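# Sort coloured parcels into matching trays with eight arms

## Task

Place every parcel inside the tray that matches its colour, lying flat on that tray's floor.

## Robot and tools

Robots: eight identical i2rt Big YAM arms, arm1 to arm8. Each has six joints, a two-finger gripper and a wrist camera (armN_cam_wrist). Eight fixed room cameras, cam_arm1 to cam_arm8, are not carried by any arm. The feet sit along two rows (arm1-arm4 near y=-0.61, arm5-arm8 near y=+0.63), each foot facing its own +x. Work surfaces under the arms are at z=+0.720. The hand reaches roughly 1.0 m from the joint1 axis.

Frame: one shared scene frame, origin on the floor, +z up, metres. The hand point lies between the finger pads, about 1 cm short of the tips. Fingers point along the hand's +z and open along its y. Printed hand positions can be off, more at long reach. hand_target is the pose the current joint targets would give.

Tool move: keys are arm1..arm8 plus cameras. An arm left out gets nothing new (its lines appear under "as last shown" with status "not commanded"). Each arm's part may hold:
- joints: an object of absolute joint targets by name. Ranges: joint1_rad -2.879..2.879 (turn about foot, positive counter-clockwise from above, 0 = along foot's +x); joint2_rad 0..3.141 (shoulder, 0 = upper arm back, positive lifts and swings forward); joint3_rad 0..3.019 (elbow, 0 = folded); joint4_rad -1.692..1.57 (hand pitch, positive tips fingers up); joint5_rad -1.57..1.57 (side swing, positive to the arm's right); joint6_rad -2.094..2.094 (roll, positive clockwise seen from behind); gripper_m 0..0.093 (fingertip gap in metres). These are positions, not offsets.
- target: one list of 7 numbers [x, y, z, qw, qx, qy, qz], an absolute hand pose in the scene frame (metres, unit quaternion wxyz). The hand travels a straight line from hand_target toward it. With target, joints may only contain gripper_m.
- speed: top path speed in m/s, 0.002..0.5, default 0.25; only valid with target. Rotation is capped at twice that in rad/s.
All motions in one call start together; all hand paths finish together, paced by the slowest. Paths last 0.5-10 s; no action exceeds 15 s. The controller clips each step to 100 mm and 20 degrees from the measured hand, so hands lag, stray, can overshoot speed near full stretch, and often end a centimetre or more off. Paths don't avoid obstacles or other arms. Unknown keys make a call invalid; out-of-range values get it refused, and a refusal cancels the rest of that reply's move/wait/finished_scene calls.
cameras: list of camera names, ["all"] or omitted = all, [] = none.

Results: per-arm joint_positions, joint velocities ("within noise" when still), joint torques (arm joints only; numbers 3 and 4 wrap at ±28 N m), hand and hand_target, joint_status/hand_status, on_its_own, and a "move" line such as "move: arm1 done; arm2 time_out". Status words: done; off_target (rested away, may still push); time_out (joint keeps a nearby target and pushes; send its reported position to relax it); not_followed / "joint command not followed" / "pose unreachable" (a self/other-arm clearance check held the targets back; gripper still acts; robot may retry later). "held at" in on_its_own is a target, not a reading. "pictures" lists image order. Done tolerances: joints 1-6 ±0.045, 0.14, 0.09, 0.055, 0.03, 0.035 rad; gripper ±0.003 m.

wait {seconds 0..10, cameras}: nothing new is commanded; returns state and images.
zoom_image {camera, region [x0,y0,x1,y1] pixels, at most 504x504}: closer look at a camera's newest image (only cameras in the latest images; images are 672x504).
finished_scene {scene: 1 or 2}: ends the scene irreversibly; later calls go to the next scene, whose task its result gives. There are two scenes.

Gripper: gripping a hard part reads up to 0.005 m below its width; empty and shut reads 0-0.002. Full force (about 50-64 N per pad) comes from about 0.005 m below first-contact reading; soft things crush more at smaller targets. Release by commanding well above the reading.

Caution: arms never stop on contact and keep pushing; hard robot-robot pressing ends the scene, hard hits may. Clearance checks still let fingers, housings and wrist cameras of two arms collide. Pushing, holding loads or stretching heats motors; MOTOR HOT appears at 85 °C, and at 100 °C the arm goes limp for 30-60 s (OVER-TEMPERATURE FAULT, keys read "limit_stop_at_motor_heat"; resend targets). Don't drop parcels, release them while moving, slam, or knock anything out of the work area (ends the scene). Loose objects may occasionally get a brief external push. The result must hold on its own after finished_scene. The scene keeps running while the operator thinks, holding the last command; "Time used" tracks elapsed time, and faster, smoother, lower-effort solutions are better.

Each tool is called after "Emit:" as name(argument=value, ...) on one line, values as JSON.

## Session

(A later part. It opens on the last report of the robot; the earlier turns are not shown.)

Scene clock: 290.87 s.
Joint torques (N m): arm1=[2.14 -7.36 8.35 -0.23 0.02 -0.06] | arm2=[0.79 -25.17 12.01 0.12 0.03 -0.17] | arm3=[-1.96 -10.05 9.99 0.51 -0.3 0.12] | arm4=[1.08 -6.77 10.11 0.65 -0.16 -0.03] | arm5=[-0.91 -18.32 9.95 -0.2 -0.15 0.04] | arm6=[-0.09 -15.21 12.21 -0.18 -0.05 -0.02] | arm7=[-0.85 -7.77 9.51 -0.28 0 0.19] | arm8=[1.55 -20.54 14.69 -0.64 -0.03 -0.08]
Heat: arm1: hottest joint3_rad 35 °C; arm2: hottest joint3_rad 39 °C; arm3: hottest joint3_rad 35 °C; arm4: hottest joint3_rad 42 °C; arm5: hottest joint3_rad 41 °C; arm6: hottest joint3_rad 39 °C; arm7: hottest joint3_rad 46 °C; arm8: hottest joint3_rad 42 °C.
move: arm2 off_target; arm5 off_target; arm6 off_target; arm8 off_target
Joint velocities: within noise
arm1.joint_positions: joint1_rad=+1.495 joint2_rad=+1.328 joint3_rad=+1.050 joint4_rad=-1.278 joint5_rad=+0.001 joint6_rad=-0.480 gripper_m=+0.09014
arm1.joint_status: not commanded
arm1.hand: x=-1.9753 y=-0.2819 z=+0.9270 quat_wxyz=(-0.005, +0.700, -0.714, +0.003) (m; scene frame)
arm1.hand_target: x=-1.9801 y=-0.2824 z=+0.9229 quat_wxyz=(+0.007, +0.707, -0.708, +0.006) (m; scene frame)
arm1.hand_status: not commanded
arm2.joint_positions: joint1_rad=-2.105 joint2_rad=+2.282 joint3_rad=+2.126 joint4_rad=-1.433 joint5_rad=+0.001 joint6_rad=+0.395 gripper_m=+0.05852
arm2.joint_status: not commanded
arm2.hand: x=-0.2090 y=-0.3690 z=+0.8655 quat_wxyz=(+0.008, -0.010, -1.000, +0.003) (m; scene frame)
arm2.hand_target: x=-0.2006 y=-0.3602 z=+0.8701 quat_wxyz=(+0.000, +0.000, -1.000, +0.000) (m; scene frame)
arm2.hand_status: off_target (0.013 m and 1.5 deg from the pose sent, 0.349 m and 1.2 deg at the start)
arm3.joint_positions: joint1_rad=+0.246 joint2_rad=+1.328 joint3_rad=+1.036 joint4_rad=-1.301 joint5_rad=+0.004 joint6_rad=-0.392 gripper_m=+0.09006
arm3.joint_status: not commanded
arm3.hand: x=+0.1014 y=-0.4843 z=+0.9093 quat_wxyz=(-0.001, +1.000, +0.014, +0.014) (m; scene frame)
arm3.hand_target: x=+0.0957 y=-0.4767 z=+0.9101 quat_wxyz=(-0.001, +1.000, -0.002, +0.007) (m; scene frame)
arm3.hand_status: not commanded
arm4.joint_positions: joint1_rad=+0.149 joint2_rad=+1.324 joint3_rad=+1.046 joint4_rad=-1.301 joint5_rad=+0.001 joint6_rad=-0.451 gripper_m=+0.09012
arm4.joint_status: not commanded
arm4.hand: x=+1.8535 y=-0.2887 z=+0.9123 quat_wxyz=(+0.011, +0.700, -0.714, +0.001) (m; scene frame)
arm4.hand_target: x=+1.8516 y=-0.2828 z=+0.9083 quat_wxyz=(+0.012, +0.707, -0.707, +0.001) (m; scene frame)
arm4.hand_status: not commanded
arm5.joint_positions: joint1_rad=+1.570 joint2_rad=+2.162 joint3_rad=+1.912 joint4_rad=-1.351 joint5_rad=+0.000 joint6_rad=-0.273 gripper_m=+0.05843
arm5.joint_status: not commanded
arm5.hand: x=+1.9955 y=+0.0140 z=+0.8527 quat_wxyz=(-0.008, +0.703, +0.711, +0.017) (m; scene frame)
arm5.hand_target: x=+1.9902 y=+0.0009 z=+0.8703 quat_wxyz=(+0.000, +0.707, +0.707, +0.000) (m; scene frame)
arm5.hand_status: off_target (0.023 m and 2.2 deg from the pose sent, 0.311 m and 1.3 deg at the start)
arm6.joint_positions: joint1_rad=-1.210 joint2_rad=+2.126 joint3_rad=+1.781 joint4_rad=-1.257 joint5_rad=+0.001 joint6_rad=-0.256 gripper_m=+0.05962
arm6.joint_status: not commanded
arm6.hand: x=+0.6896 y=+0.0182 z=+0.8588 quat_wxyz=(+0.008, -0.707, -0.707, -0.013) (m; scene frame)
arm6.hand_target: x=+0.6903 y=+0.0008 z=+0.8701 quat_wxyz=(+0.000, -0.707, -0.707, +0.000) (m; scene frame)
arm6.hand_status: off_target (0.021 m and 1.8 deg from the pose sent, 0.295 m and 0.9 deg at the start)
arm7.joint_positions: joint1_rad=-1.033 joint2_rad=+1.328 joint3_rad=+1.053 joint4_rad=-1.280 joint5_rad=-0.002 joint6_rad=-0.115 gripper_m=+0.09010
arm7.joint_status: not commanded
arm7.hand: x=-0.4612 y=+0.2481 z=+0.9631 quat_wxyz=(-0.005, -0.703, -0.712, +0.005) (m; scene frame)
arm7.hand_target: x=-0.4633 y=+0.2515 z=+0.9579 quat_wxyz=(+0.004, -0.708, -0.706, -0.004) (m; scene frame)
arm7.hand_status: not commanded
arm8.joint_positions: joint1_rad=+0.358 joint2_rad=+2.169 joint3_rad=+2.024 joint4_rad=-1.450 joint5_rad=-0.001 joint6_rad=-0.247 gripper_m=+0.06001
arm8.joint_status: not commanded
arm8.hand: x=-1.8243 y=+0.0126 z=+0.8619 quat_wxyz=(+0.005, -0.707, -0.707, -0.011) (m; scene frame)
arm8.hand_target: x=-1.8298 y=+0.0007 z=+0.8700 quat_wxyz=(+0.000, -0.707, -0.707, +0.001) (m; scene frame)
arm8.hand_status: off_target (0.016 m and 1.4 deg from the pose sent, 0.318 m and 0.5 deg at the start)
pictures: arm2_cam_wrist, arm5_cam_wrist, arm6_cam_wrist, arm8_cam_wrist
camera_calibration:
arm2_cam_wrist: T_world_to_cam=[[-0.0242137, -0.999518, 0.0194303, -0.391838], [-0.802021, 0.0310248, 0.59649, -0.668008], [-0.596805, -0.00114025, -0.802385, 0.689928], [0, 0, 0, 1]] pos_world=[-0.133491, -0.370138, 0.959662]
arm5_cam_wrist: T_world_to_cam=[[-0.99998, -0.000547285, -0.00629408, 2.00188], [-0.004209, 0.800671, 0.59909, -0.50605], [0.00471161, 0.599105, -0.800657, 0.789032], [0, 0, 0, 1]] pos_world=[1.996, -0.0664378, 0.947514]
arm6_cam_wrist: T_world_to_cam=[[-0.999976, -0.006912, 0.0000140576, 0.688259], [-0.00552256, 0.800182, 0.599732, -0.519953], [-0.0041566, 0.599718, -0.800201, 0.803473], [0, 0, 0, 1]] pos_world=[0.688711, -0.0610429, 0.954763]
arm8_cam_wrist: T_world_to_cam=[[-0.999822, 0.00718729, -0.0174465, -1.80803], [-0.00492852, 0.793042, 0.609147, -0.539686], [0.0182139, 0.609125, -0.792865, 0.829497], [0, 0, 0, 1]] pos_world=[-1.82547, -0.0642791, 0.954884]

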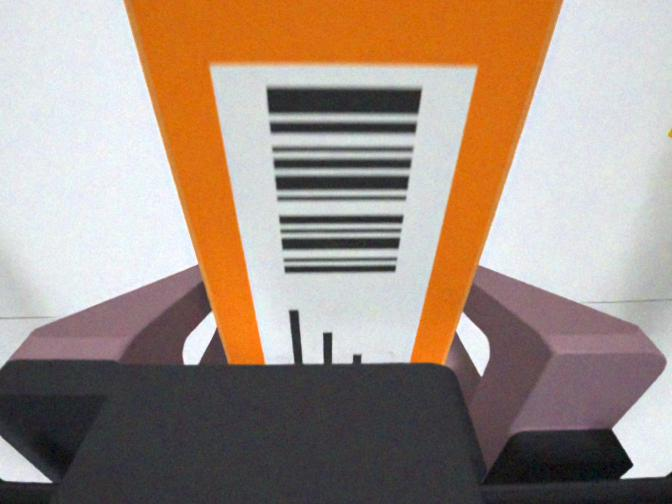

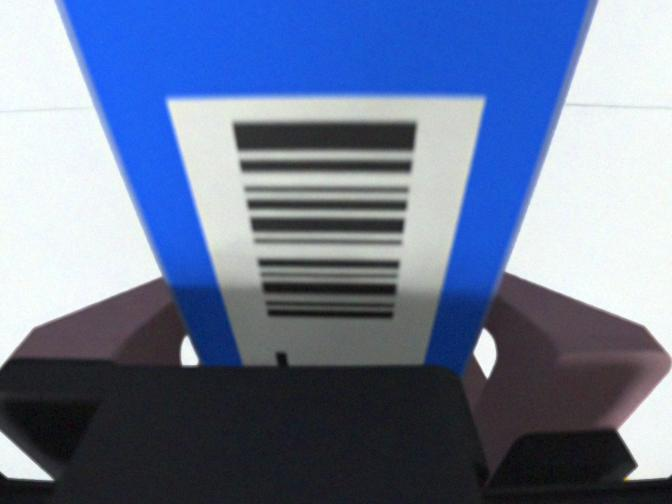

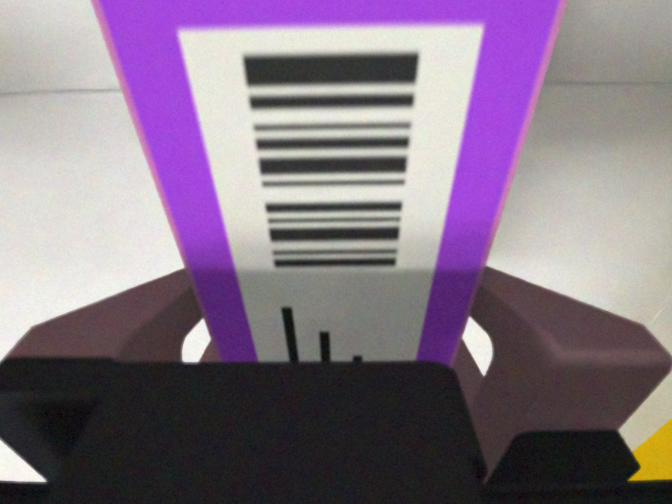

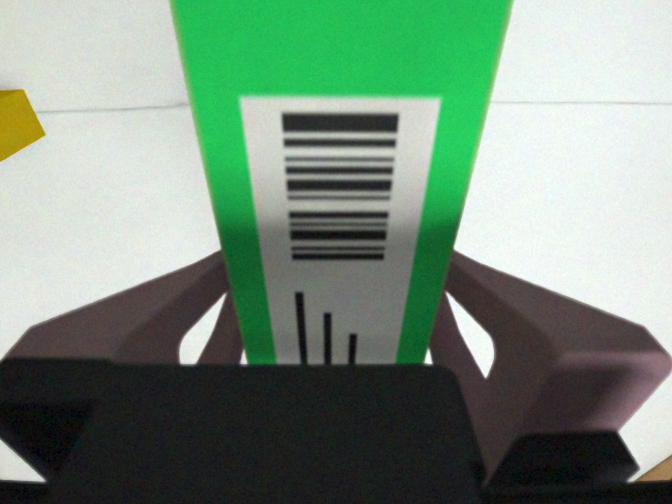

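Emit:
move(arm2={"target":[-0.2,-0.36,0.772,0,0,1,0],"speed":0.2}, arm5={"target":[1.99,0,0.772,0,0.7071,0.7071,0],"speed":0.2}, arm6={"target":[0.69,0,0.772,0,0.7071,0.7071,0],"speed":0.2}, arm8={"target":[-1.83,0,0.775,0,0.7071,0.7071,0],"speed":0.2}, cameras=[])

Emit:
move(arm2={"target":[-0.2,-0.36,0.745,0,0,1,0],"speed":0.06}, arm5={"target":[1.99,0,0.745,0,0.7071,0.7071,0],"speed":0.06}, arm6={"target":[0.69,0,0.745,0,0.7071,0.7071,0],"speed":0.06}, arm8={"target":[-1.83,0,0.745,0,0.7071,0.7071,0],"speed":0.06}, cameras=[])

Emit:
move(arm2={"joints":{"gripper_m":0.09}}, arm5={"joints":{"gripper_m":0.09}}, arm6={"joints":{"gripper_m":0.09}}, arm8={"joints":{"gripper_m":0.09}}, cameras=[])

Emit:
move(arm2={"target":[-0.21,-0.362,0.88,0,0,1,0],"speed":0.25}, arm5={"target":[1.99,0.005,0.88,0,0.7071,0.7071,0],"speed":0.25}, arm6={"target":[0.69,0.005,0.88,0,0.7071,0.7071,0],"speed":0.25}, arm8={"target":[-1.83,0.005,0.88,0,0.7071,0.7071,0],"speed":0.25}, cameras=[])

Emit:
move(arm2={"target":[-0.52,-0.489,0.94,0,0,1,0],"speed":0.4}, arm5={"target":[2.071,0.297,0.94,0,0.7071,0.7071,0],"speed":0.4}, arm6={"target":[0.761,0.279,0.94,0,0.7071,0.7071,0],"speed":0.4}, arm8={"target":[-1.751,0.306,0.94,0,0.7071,0.7071,0],"speed":0.4}, cameras=[])

Emit:
move(arm1={"target":[-1.83,0,0.87,0,0.7071,-0.7071,0],"speed":0.3}, arm4={"target":[1.99,0,0.87,0,0.7071,-0.7071,0],"speed":0.3}, arm3={"target":[-0.2,-0.36,0.87,0,1,0,0],"speed":0.3}, cameras=["arm1_cam_wrist","arm3_cam_wrist","arm4_cam_wrist"])

Scene clock: 314.83 s.
Joint torques (N m): arm1=[2.02 -7.41 8.43 -0.18 0.01 -0.05] | arm2=[0.79 -27.69 8.85 0.87 0.03 -0.18] | arm3=[-1.9 -10.05 9.95 0.51 -0.3 0.13] | arm4=[1.08 -6.77 10.11 0.65 -0.16 -0.03] | arm5=[-0.62 -19.78 6.78 0.79 -0.08 0.01] | arm6=[-0.03 -16.85 8.1 0.53 -0.05 -0.02] | arm7=[-0.73 -7.59 9.55 -0.28 -0.01 0.21] | arm8=[1.73 -22.12 10.07 0.21 -0.05 -0.08]
Heat: arm1: hottest joint3_rad 35 °C; arm2: hottest joint3_rad 43 °C; arm3: hottest joint3_rad 35 °C; arm4: hottest joint3_rad 42 °C; arm5: hottest joint3_rad 42 °C; arm6: hottest joint3_rad 38 °C; arm7: hottest joint3_rad 45 °C; arm8: hottest joint3_rad 46 °C.
move: arm2 done; arm5 off_target; arm6 off_target; arm8 done
Joint velocities: within noise
arm1, arm3, arm4, arm7: as last shown
arm2.joint_positions: joint1_rad=-2.105 joint2_rad=+2.380 joint3_rad=+2.043 joint4_rad=-1.257 joint5_rad=+0.001 joint6_rad=+0.395 gripper_m=+0.05852
arm2.joint_status: not commanded
arm2.hand: x=-0.2052 y=-0.3673 z=+0.7679 quat_wxyz=(+0.011, -0.010, -1.000, +0.004) (m; scene frame)
arm2.hand_target: x=-0.2003 y=-0.3600 z=+0.7720 quat_wxyz=(+0.000, +0.000, -1.000, +0.000) (m; scene frame)
arm2.hand_status: done (0.010 m and 1.7 deg from the pose sent, 0.094 m and 1.5 deg at the start)
arm5.joint_positions: joint1_rad=+1.570 joint2_rad=+2.272 joint3_rad=+1.842 joint4_rad=-1.176 joint5_rad=+0.000 joint6_rad=-0.273 gripper_m=+0.05843
arm5.joint_status: not commanded
arm5.hand: x=+1.9945 y=+0.0101 z=+0.7571 quat_wxyz=(-0.009, +0.703, +0.711, +0.019) (m; scene frame)
arm5.hand_target: x=+1.9900 y=+0.0004 z=+0.7721 quat_wxyz=(+0.000, +0.707, +0.707, +0.000) (m; scene frame)
arm5.hand_status: off_target (0.019 m and 2.5 deg from the pose sent, 0.082 m and 2.2 deg at the start)
arm6.joint_positions: joint1_rad=-1.210 joint2_rad=+2.251 joint3_rad=+1.740 joint4_rad=-1.086 joint5_rad=+0.001 joint6_rad=-0.256 gripper_m=+0.05962
arm6.joint_status: not commanded
arm6.hand: x=+0.6874 y=+0.0098 z=+0.7669 quat_wxyz=(+0.007, -0.707, -0.707, -0.011) (m; scene frame)
arm6.hand_target: x=+0.6901 y=+0.0001 z=+0.7722 quat_wxyz=(+0.000, -0.707, -0.707, +0.000) (m; scene frame)
arm6.hand_status: off_target (0.011 m and 1.5 deg from the pose sent, 0.089 m and 1.8 deg at the start)
arm8.joint_positions: joint1_rad=+0.358 joint2_rad=+2.252 joint3_rad=+1.932 joint4_rad=-1.268 joint5_rad=-0.001 joint6_rad=-0.247 gripper_m=+0.06001
arm8.joint_status: not commanded
arm8.hand: x=-1.8263 y=+0.0045 z=+0.7742 quat_wxyz=(+0.003, -0.708, -0.707, -0.007) (m; scene frame)
arm8.hand_target: x=-1.8300 y=+0.0000 z=+0.7752 quat_wxyz=(+0.000, -0.707, -0.707, +0.000) (m; scene frame)
arm8.hand_status: done (0.006 m and 0.9 deg from the pose sent, 0.088 m and 1.4 deg at the start)
pictures: none
No camera images: "cameras" was empty.

Scene clock: 316.07 s.
Joint torques (N m): arm1=[1.96 -7.59 8.34 -0.12 0.01 -0.05] | arm2=[0.79 -25.93 7.88 0.95 0.03 -0.18] | arm3=[-1.9 -9.99 9.95 0.51 -0.29 0.13] | arm4=[1.03 -6.71 10.11 0.65 -0.16 -0.03] | arm5=[-0.62 -18.2 6.17 0.64 -0.1 0.05] | arm6=[0.03 -15.97 7.2 0.62 -0.04 -0.02] | arm7=[-0.97 -7.71 9.51 -0.18 -0.01 0.2] | arm8=[1.73 -21.25 9.17 0.29 -0.04 -0.08]
Heat: arm1: hottest joint3_rad 35 °C; arm2: hottest joint3_rad 43 °C; arm3: hottest joint3_rad 35 °C; arm4: hottest joint3_rad 42 °C; arm5: hottest joint3_rad 42 °C; arm6: hottest joint3_rad 38 °C; arm7: hottest joint3_rad 45 °C; arm8: hottest joint3_rad 45 °C.
move: arm2 off_target; arm5 done; arm6 done; arm8 off_target
Joint velocities: within noise
arm1, arm3, arm4, arm7: as last shown
arm2.joint_positions: joint1_rad=-2.105 joint2_rad=+2.392 joint3_rad=+2.037 joint4_rad=-1.210 joint5_rad=+0.001 joint6_rad=+0.395 gripper_m=+0.05852
arm2.joint_status: not commanded
arm2.hand: x=-0.1982 y=-0.3646 z=+0.7574 quat_wxyz=(-0.003, -0.010, -1.000, -0.001) (m; scene frame)
arm2.hand_target: x=-0.2003 y=-0.3601 z=+0.7451 quat_wxyz=(+0.000, +0.000, -1.000, +0.000) (m; scene frame)
arm2.hand_status: off_target (0.013 m and 1.1 deg from the pose sent, 0.025 m and 1.7 deg at the start)
arm5.joint_positions: joint1_rad=+1.570 joint2_rad=+2.280 joint3_rad=+1.836 joint4_rad=-1.126 joint5_rad=+0.000 joint6_rad=-0.273 gripper_m=+0.05843
arm5.joint_status: not commanded
arm5.hand: x=+1.9924 y=+0.0020 z=+0.7495 quat_wxyz=(-0.001, +0.703, +0.711, +0.003) (m; scene frame)
arm5.hand_target: x=+1.9899 y=+0.0002 z=+0.7450 quat_wxyz=(+0.000, +0.707, +0.707, +0.000) (m; scene frame)
arm5.hand_status: done (0.005 m and 0.7 deg from the pose sent, 0.016 m and 2.5 deg at the start)
arm6.joint_positions: joint1_rad=-1.210 joint2_rad=+2.274 joint3_rad=+1.740 joint4_rad=-1.040 joint5_rad=+0.001 joint6_rad=-0.256 gripper_m=+0.05962
arm6.joint_status: not commanded
arm6.hand: x=+0.6856 y=+0.0029 z=+0.7525 quat_wxyz=(+0.001, -0.707, -0.707, -0.001) (m; scene frame)
arm6.hand_target: x=+0.6900 y=+0.0001 z=+0.7450 quat_wxyz=(+0.000, -0.707, -0.707, +0.000) (m; scene frame)
arm6.hand_status: done (0.009 m and 0.2 deg from the pose sent, 0.024 m and 1.5 deg at the start)
arm8.joint_positions: joint1_rad=+0.358 joint2_rad=+2.265 joint3_rad=+1.913 joint4_rad=-1.210 joint5_rad=-0.001 joint6_rad=-0.247 gripper_m=+0.06001
arm8.joint_status: not commanded
arm8.hand: x=-1.8277 y=-0.0009 z=+0.7585 quat_wxyz=(-0.003, -0.708, -0.707, +0.004) (m; scene frame)
arm8.hand_target: x=-1.8299 y=+0.0002 z=+0.7452 quat_wxyz=(+0.000, -0.707, -0.707, +0.000) (m; scene frame)
arm8.hand_status: off_target (0.014 m and 0.6 deg from the pose sent, 0.030 m and 0.9 deg at the start)
pictures: none
No camera images: "cameras" was empty.

Scene clock: 316.70 s.
Joint torques (N m): arm1=[1.73 -7.59 8.21 -0.13 0.02 -0.09] | arm2=[0.79 -25.99 7.88 0.95 0.03 -0.18] | arm3=[-1.96 -10.05 9.94 0.5 -0.29 0.13] | arm4=[1.08 -6.71 10.13 0.65 -0.16 -0.03] | arm5=[-0.79 -18.49 6.24 0.75 -0.05 0.02] | arm6=[0.03 -16.15 7.19 0.57 -0.03 -0.02] | arm7=[-0.79 -7.65 9.59 -0.25 -0.01 0.19] | arm8=[1.79 -21.13 9.16 0.28 -0.06 -0.1]
Heat: arm1: hottest joint3_rad 35 °C; arm2: hottest joint3_rad 43 °C; arm3: hottest joint3_rad 35 °C; arm4: hottest joint3_rad 42 °C; arm5: hottest joint3_rad 42 °C; arm6: hottest joint3_rad 38 °C; arm7: hottest joint3_rad 45 °C; arm8: hottest joint3_rad 45 °C.
move: arm2 done; arm5 done; arm6 done; arm8 done
Joint velocities: within noise
arm1, arm3, arm4, arm7: as last shown
arm2.joint_positions: joint1_rad=-2.105 joint2_rad=+2.392 joint3_rad=+2.037 joint4_rad=-1.210 joint5_rad=+0.001 joint6_rad=+0.395 gripper_m=+0.08982
arm2.joint_status: all done
arm2.hand: x=-0.1982 y=-0.3646 z=+0.7574 quat_wxyz=(-0.003, -0.010, -1.000, -0.001) (m; scene frame)
arm2.hand_target: x=-0.2003 y=-0.3601 z=+0.7451 quat_wxyz=(+0.000, +0.000, -1.000, +0.000) (m; scene frame)
arm2.hand_status: not commanded
arm5.joint_positions: joint1_rad=+1.570 joint2_rad=+2.281 joint3_rad=+1.836 joint4_rad=-1.126 joint5_rad=+0.000 joint6_rad=-0.273 gripper_m=+0.08978
arm5.joint_status: all done
arm5.hand: x=+1.9924 y=+0.0022 z=+0.7490 quat_wxyz=(-0.001, +0.703, +0.711, +0.003) (m; scene frame)
arm5.hand_target: x=+1.9900 y=+0.0002 z=+0.7449 quat_wxyz=(+0.000, +0.707, +0.707, +0.000) (m; scene frame)
arm5.hand_status: not commanded
arm6.joint_positions: joint1_rad=-1.210 joint2_rad=+2.274 joint3_rad=+1.740 joint4_rad=-1.038 joint5_rad=+0.001 joint6_rad=-0.256 gripper_m=+0.08979
arm6.joint_status: all done
arm6.hand: x=+0.6855 y=+0.0025 z=+0.7525 quat_wxyz=(+0.001, -0.707, -0.707, +0.000) (m; scene frame)
arm6.hand_target: x=+0.6901 y=+0.0002 z=+0.7450 quat_wxyz=(+0.000, -0.707, -0.707, +0.000) (m; scene frame)
arm6.hand_status: not commanded
arm8.joint_positions: joint1_rad=+0.358 joint2_rad=+2.265 joint3_rad=+1.913 joint4_rad=-1.210 joint5_rad=-0.001 joint6_rad=-0.247 gripper_m=+0.08983
arm8.joint_status: all done
arm8.hand: x=-1.8277 y=-0.0009 z=+0.7585 quat_wxyz=(-0.003, -0.708, -0.707, +0.004) (m; scene frame)
arm8.hand_target: x=-1.8299 y=+0.0002 z=+0.7452 quat_wxyz=(+0.000, -0.707, -0.707, +0.000) (m; scene frame)
arm8.hand_status: not commanded
pictures: none
No camera images: "cameras" was empty.

Scene clock: 318.13 s.
Joint torques (N m): arm1=[2.2 -7.53 8.34 -0.18 0.01 -0.09] | arm2=[0.85 -24.94 11.17 0.17 0.03 -0.15] | arm3=[-1.85 -10.05 9.95 0.49 -0.29 0.13] | arm4=[1.08 -6.71 10.11 0.65 -0.16 -0.03] | arm5=[-0.79 -18.14 9.36 -0.2 -0.08 0.01] | arm6=[-0.21 -17.38 11.26 -0.25 -0.04 -0.04] | arm7=[-0.73 -7.59 9.52 -0.21 -0.02 0.2] | arm8=[1.44 -20.66 14 -0.65 -0.04 -0.09]
Heat: arm1: hottest joint3_rad 35 °C; arm2: hottest joint3_rad 43 °C; arm3: hottest joint3_rad 35 °C; arm4: hottest joint3_rad 42 °C; arm5: hottest joint3_rad 42 °C; arm6: hottest joint3_rad 38 °C; arm7: hottest joint3_rad 45 °C; arm8: hottest joint3_rad 45 °C.
move: arm2 done; arm5 off_target; arm6 off_target; arm8 off_target
Joint velocities: within noise
arm1, arm3, arm4, arm7: as last shown
arm2.joint_positions: joint1_rad=-2.102 joint2_rad=+2.245 joint3_rad=+2.094 joint4_rad=-1.429 joint5_rad=+0.001 joint6_rad=+0.395 gripper_m=+0.08992
arm2.joint_status: not commanded
arm2.hand: x=-0.2158 y=-0.3700 z=+0.8779 quat_wxyz=(+0.004, -0.008, -1.000, +0.002) (m; scene frame)
arm2.hand_target: x=-0.2104 y=-0.3621 z=+0.8800 quat_wxyz=(+0.000, +0.000, -1.000, +0.000) (m; scene frame)
arm2.hand_status: done (0.010 m and 1.1 deg from the pose sent, 0.123 m and 1.1 deg at the start)
arm5.joint_positions: joint1_rad=+1.570 joint2_rad=+2.139 joint3_rad=+1.915 joint4_rad=-1.363 joint5_rad=+0.000 joint6_rad=-0.273 gripper_m=+0.08988
arm5.joint_status: not commanded
arm5.hand: x=+1.9955 y=+0.0146 z=+0.8687 quat_wxyz=(-0.005, +0.703, +0.711, +0.010) (m; scene frame)
arm5.hand_target: x=+1.9900 y=+0.0054 z=+0.8801 quat_wxyz=(+0.000, +0.707, +0.707, +0.000) (m; scene frame)
arm5.hand_status: off_target (0.016 m and 1.5 deg from the pose sent, 0.131 m and 0.8 deg at the start)
arm6.joint_positions: joint1_rad=-1.210 joint2_rad=+2.129 joint3_rad=+1.782 joint4_rad=-1.270 joint5_rad=+0.001 joint6_rad=-0.256 gripper_m=+0.08989
arm6.joint_status: not commanded
arm6.hand: x=+0.6905 y=+0.0212 z=+0.8571 quat_wxyz=(+0.012, -0.707, -0.707, -0.020) (m; scene frame)
arm6.hand_target: x=+0.6903 y=+0.0059 z=+0.8802 quat_wxyz=(+0.000, -0.707, -0.707, +0.000) (m; scene frame)
arm6.hand_status: off_target (0.028 m and 2.7 deg from the pose sent, 0.127 m and 0.1 deg at the start)
arm8.joint_positions: joint1_rad=+0.358 joint2_rad=+2.155 joint3_rad=+2.026 joint4_rad=-1.463 joint5_rad=-0.001 joint6_rad=-0.247 gripper_m=+0.08993
arm8.joint_status: not commanded
arm8.hand: x=-1.8238 y=+0.0147 z=+0.8722 quat_wxyz=(+0.004, -0.708, -0.707, -0.009) (m; scene frame)
arm8.hand_target: x=-1.8298 y=+0.0055 z=+0.8801 quat_wxyz=(+0.000, -0.707, -0.707, +0.001) (m; scene frame)
arm8.hand_status: off_target (0.014 m and 1.1 deg from the pose sent, 0.122 m and 0.6 deg at the start)
pictures: none
No camera images: "cameras" was empty.

Scene clock: 319.93 s.
Joint torques (N m): arm1=[2.02 -7.41 8.27 -0.06 0.03 -0.06] | arm2=[0.67 -11.05 7.73 0.38 0.03 -0.17] | arm3=[-2.02 -9.99 9.96 0.51 -0.3 0.13] | arm4=[1.03 -6.77 10.11 0.66 -0.16 -0.03] | arm5=[-0.67 -7.12 6.6 -0.06 -0.11 0.05] | arm6=[-0.03 -8.18 7.69 -0.17 -0.03 -0.02] | arm7=[-1.03 -7.71 9.51 -0.25 0 0.2] | arm8=[1.85 -8.94 9.37 -0.53 -0.03 -0.04]
Heat: arm1: hottest joint3_rad 35 °C; arm2: hottest joint3_rad 43 °C; arm3: hottest joint3_rad 35 °C; arm4: hottest joint3_rad 42 °C; arm5: hottest joint3_rad 42 °C; arm6: hottest joint3_rad 38 °C; arm7: hottest joint3_rad 45 °C; arm8: hottest joint3_rad 45 °C.
move: arm2 done; arm5 done; arm6 done; arm8 done
Joint velocities: within noise
arm1, arm3, arm4, arm7: as last shown
arm2.joint_positions: joint1_rad=-2.102 joint2_rad=+1.336 joint3_rad=+1.001 joint4_rad=-1.230 joint5_rad=+0.001 joint6_rad=+0.395 gripper_m=+0.08992
arm2.joint_status: not commanded
arm2.hand: x=-0.5175 y=-0.4900 z=+0.9406 quat_wxyz=(-0.003, -0.008, -1.000, -0.001) (m; scene frame)
arm2.hand_target: x=-0.5201 y=-0.4890 z=+0.9400 quat_wxyz=(+0.000, +0.000, -1.000, +0.000) (m; scene frame)
arm2.hand_status: done (0.003 m and 1.0 deg from the pose sent, 0.333 m and 1.1 deg at the start)
arm5.joint_positions: joint1_rad=+1.570 joint2_rad=+1.324 joint3_rad=+1.006 joint4_rad=-1.242 joint5_rad=+0.000 joint6_rad=-0.271 gripper_m=+0.08988
arm5.joint_status: not commanded
arm5.hand: x=+2.0704 y=+0.2950 z=+0.9370 quat_wxyz=(+0.002, +0.704, +0.710, -0.001) (m; scene frame)
arm5.hand_target: x=+2.0710 y=+0.2970 z=+0.9399 quat_wxyz=(+0.000, +0.707, +0.707, +0.000) (m; scene frame)
arm5.hand_status: done (0.004 m and 0.6 deg from the pose sent, 0.301 m and 1.5 deg at the start)
arm6.joint_positions: joint1_rad=-1.210 joint2_rad=+1.375 joint3_rad=+0.961 joint4_rad=-1.168 joint5_rad=+0.001 joint6_rad=-0.256 gripper_m=+0.08989
arm6.joint_status: not commanded
arm6.hand: x=+0.7580 y=+0.2785 z=+0.9331 quat_wxyz=(+0.003, -0.707, -0.707, -0.004) (m; scene frame)
arm6.hand_target: x=+0.7610 y=+0.2790 z=+0.9399 quat_wxyz=(+0.000, -0.707, -0.707, +0.000) (m; scene frame)
arm6.hand_status: done (0.008 m and 0.6 deg from the pose sent, 0.280 m and 2.7 deg at the start)
arm8.joint_positions: joint1_rad=+0.358 joint2_rad=+1.311 joint3_rad=+1.086 joint4_rad=-1.334 joint5_rad=-0.001 joint6_rad=-0.247 gripper_m=+0.08993
arm8.joint_status: not commanded
arm8.hand: x=-1.7511 y=+0.3012 z=+0.9406 quat_wxyz=(-0.004, -0.708, -0.707, +0.005) (m; scene frame)
arm8.hand_target: x=-1.7510 y=+0.3059 z=+0.9400 quat_wxyz=(+0.000, -0.707, -0.707, +0.000) (m; scene frame)
arm8.hand_status: done (0.005 m and 0.7 deg from the pose sent, 0.308 m and 1.2 deg at the start)
pictures: none
No camera images: "cameras" was empty.

Scene clock: 322.13 s.
Joint torques (N m): arm1=[1.9 -18.96 12.44 -0.21 -0.07 -0.08] | arm2=[0.62 -11.05 7.75 0.36 0.03 -0.18] | arm3=[-2.02 -22.95 14.16 -0.39 -0.3 0.09] | arm4=[1.44 -16.91 14.65 -0.2 -0.02 0] | arm5=[-0.67 -7.65 6.53 -0.13 -0.09 0.03] | arm6=[0.09 -8.18 7.69 -0.16 -0.04 -0.02] | arm7=[-0.85 -7.71 9.59 -0.24 0 0.2] | arm8=[1.73 -9.29 9.25 -0.54 -0.05 -0.05]
Heat: arm1: hottest joint3_rad 36 °C; arm2: hottest joint3_rad 42 °C; arm3: hottest joint3_rad 35 °C; arm4: hottest joint3_rad 43 °C; arm5: hottest joint3_rad 41 °C; arm6: hottest joint3_rad 38 °C; arm7: hottest joint3_rad 45 °C; arm8: hottest joint3_rad 44 °C.
move: arm1 off_target; arm3 off_target; arm4 off_target
Joint velocities: within noise
arm1.joint_positions: joint1_rad=+1.495 joint2_rad=+2.183 joint3_rad=+2.059 joint4_rad=-1.449 joint5_rad=-0.005 joint6_rad=-0.482 gripper_m=+0.09014
arm1.joint_status: not commanded
arm1.hand: x=-1.8295 y=-0.0136 z=+0.8690 quat_wxyz=(+0.004, +0.701, -0.713, +0.003) (m; scene frame)
arm1.hand_target: x=-1.8304 y=-0.0005 z=+0.8701 quat_wxyz=(-0.001, +0.707, -0.707, +0.000) (m; scene frame)
arm1.hand_status: off_target (0.014 m and 1.2 deg from the pose sent, 0.322 m and 1.3 deg at the start)
arm2, arm5, arm6, arm7, arm8: as last shown
arm3.joint_positions: joint1_rad=+0.245 joint2_rad=+2.188 joint3_rad=+2.067 joint4_rad=-1.477 joint5_rad=-0.003 joint6_rad=-0.392 gripper_m=+0.09006
arm3.joint_status: not commanded
arm3.hand: x=-0.1900 y=-0.3736 z=+0.8578 quat_wxyz=(+0.004, +1.000, +0.014, +0.015) (m; scene frame)
arm3.hand_target: x=-0.1991 y=-0.3604 z=+0.8702 quat_wxyz=(+0.000, +1.000, +0.000, -0.001) (m; scene frame)
arm3.hand_status: off_target (0.021 m and 2.3 deg from the pose sent, 0.328 m and 2.3 deg at the start)
arm4.joint_positions: joint1_rad=+0.149 joint2_rad=+2.149 joint3_rad=+2.051 joint4_rad=-1.467 joint5_rad=+0.004 joint6_rad=-0.451 gripper_m=+0.09012
arm4.joint_status: not commanded
arm4.hand: x=+1.9924 y=-0.0158 z=+0.8716 quat_wxyz=(+0.004, +0.700, -0.714, +0.000) (m; scene frame)
arm4.hand_target: x=+1.9897 y=-0.0007 z=+0.8701 quat_wxyz=(-0.001, +0.707, -0.707, +0.000) (m; scene frame)
arm4.hand_status: off_target (0.016 m and 1.2 deg from the pose sent, 0.322 m and 1.7 deg at the start)
pictures: arm1_cam_wrist, arm3_cam_wrist, arm4_cam_wrist
camera_calibration:
arm1_cam_wrist: T_world_to_cam=[[0.999423, -0.0333578, -0.00637199, 1.83455], [-0.0233922, -0.812195, 0.582917, -0.555685], [-0.0246201, -0.582432, -0.812507, 0.779651], [0, 0, 0, 1]] pos_world=[-1.8273, 0.0639655, 0.969079]
arm3_cam_wrist: T_world_to_cam=[[-0.0223647, 0.999748, 0.00214271, 0.366304], [0.795628, 0.0165006, 0.60556, -0.356223], [0.605372, 0.015248, -0.795797, 0.927339], [0, 0, 0, 1]] pos_world=[-0.269772, -0.374474, 0.952903]
arm4_cam_wrist: T_world_to_cam=[[0.999966, -0.00530942, 0.00632332, -2.0005], [-0.0080072, -0.810449, 0.585754, -0.502654], [0.00201472, -0.585785, -0.810464, 0.818036], [0, 0, 0, 1]] pos_world=[1.99476, 0.0611963, 0.97007]

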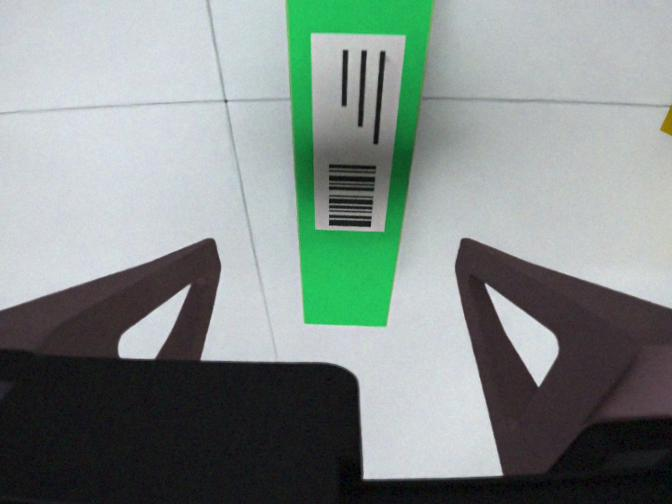

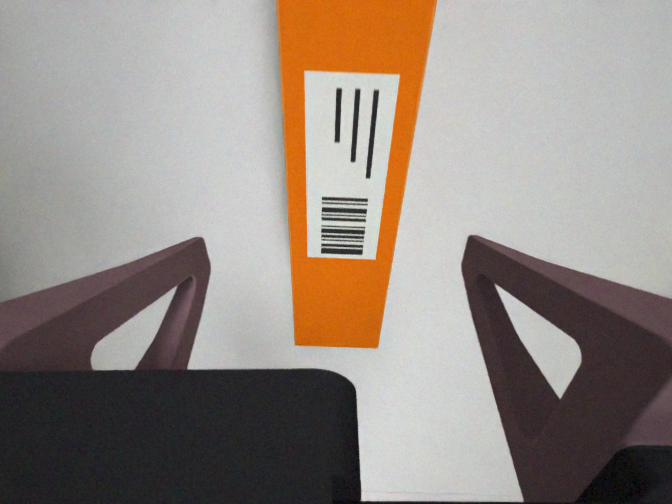

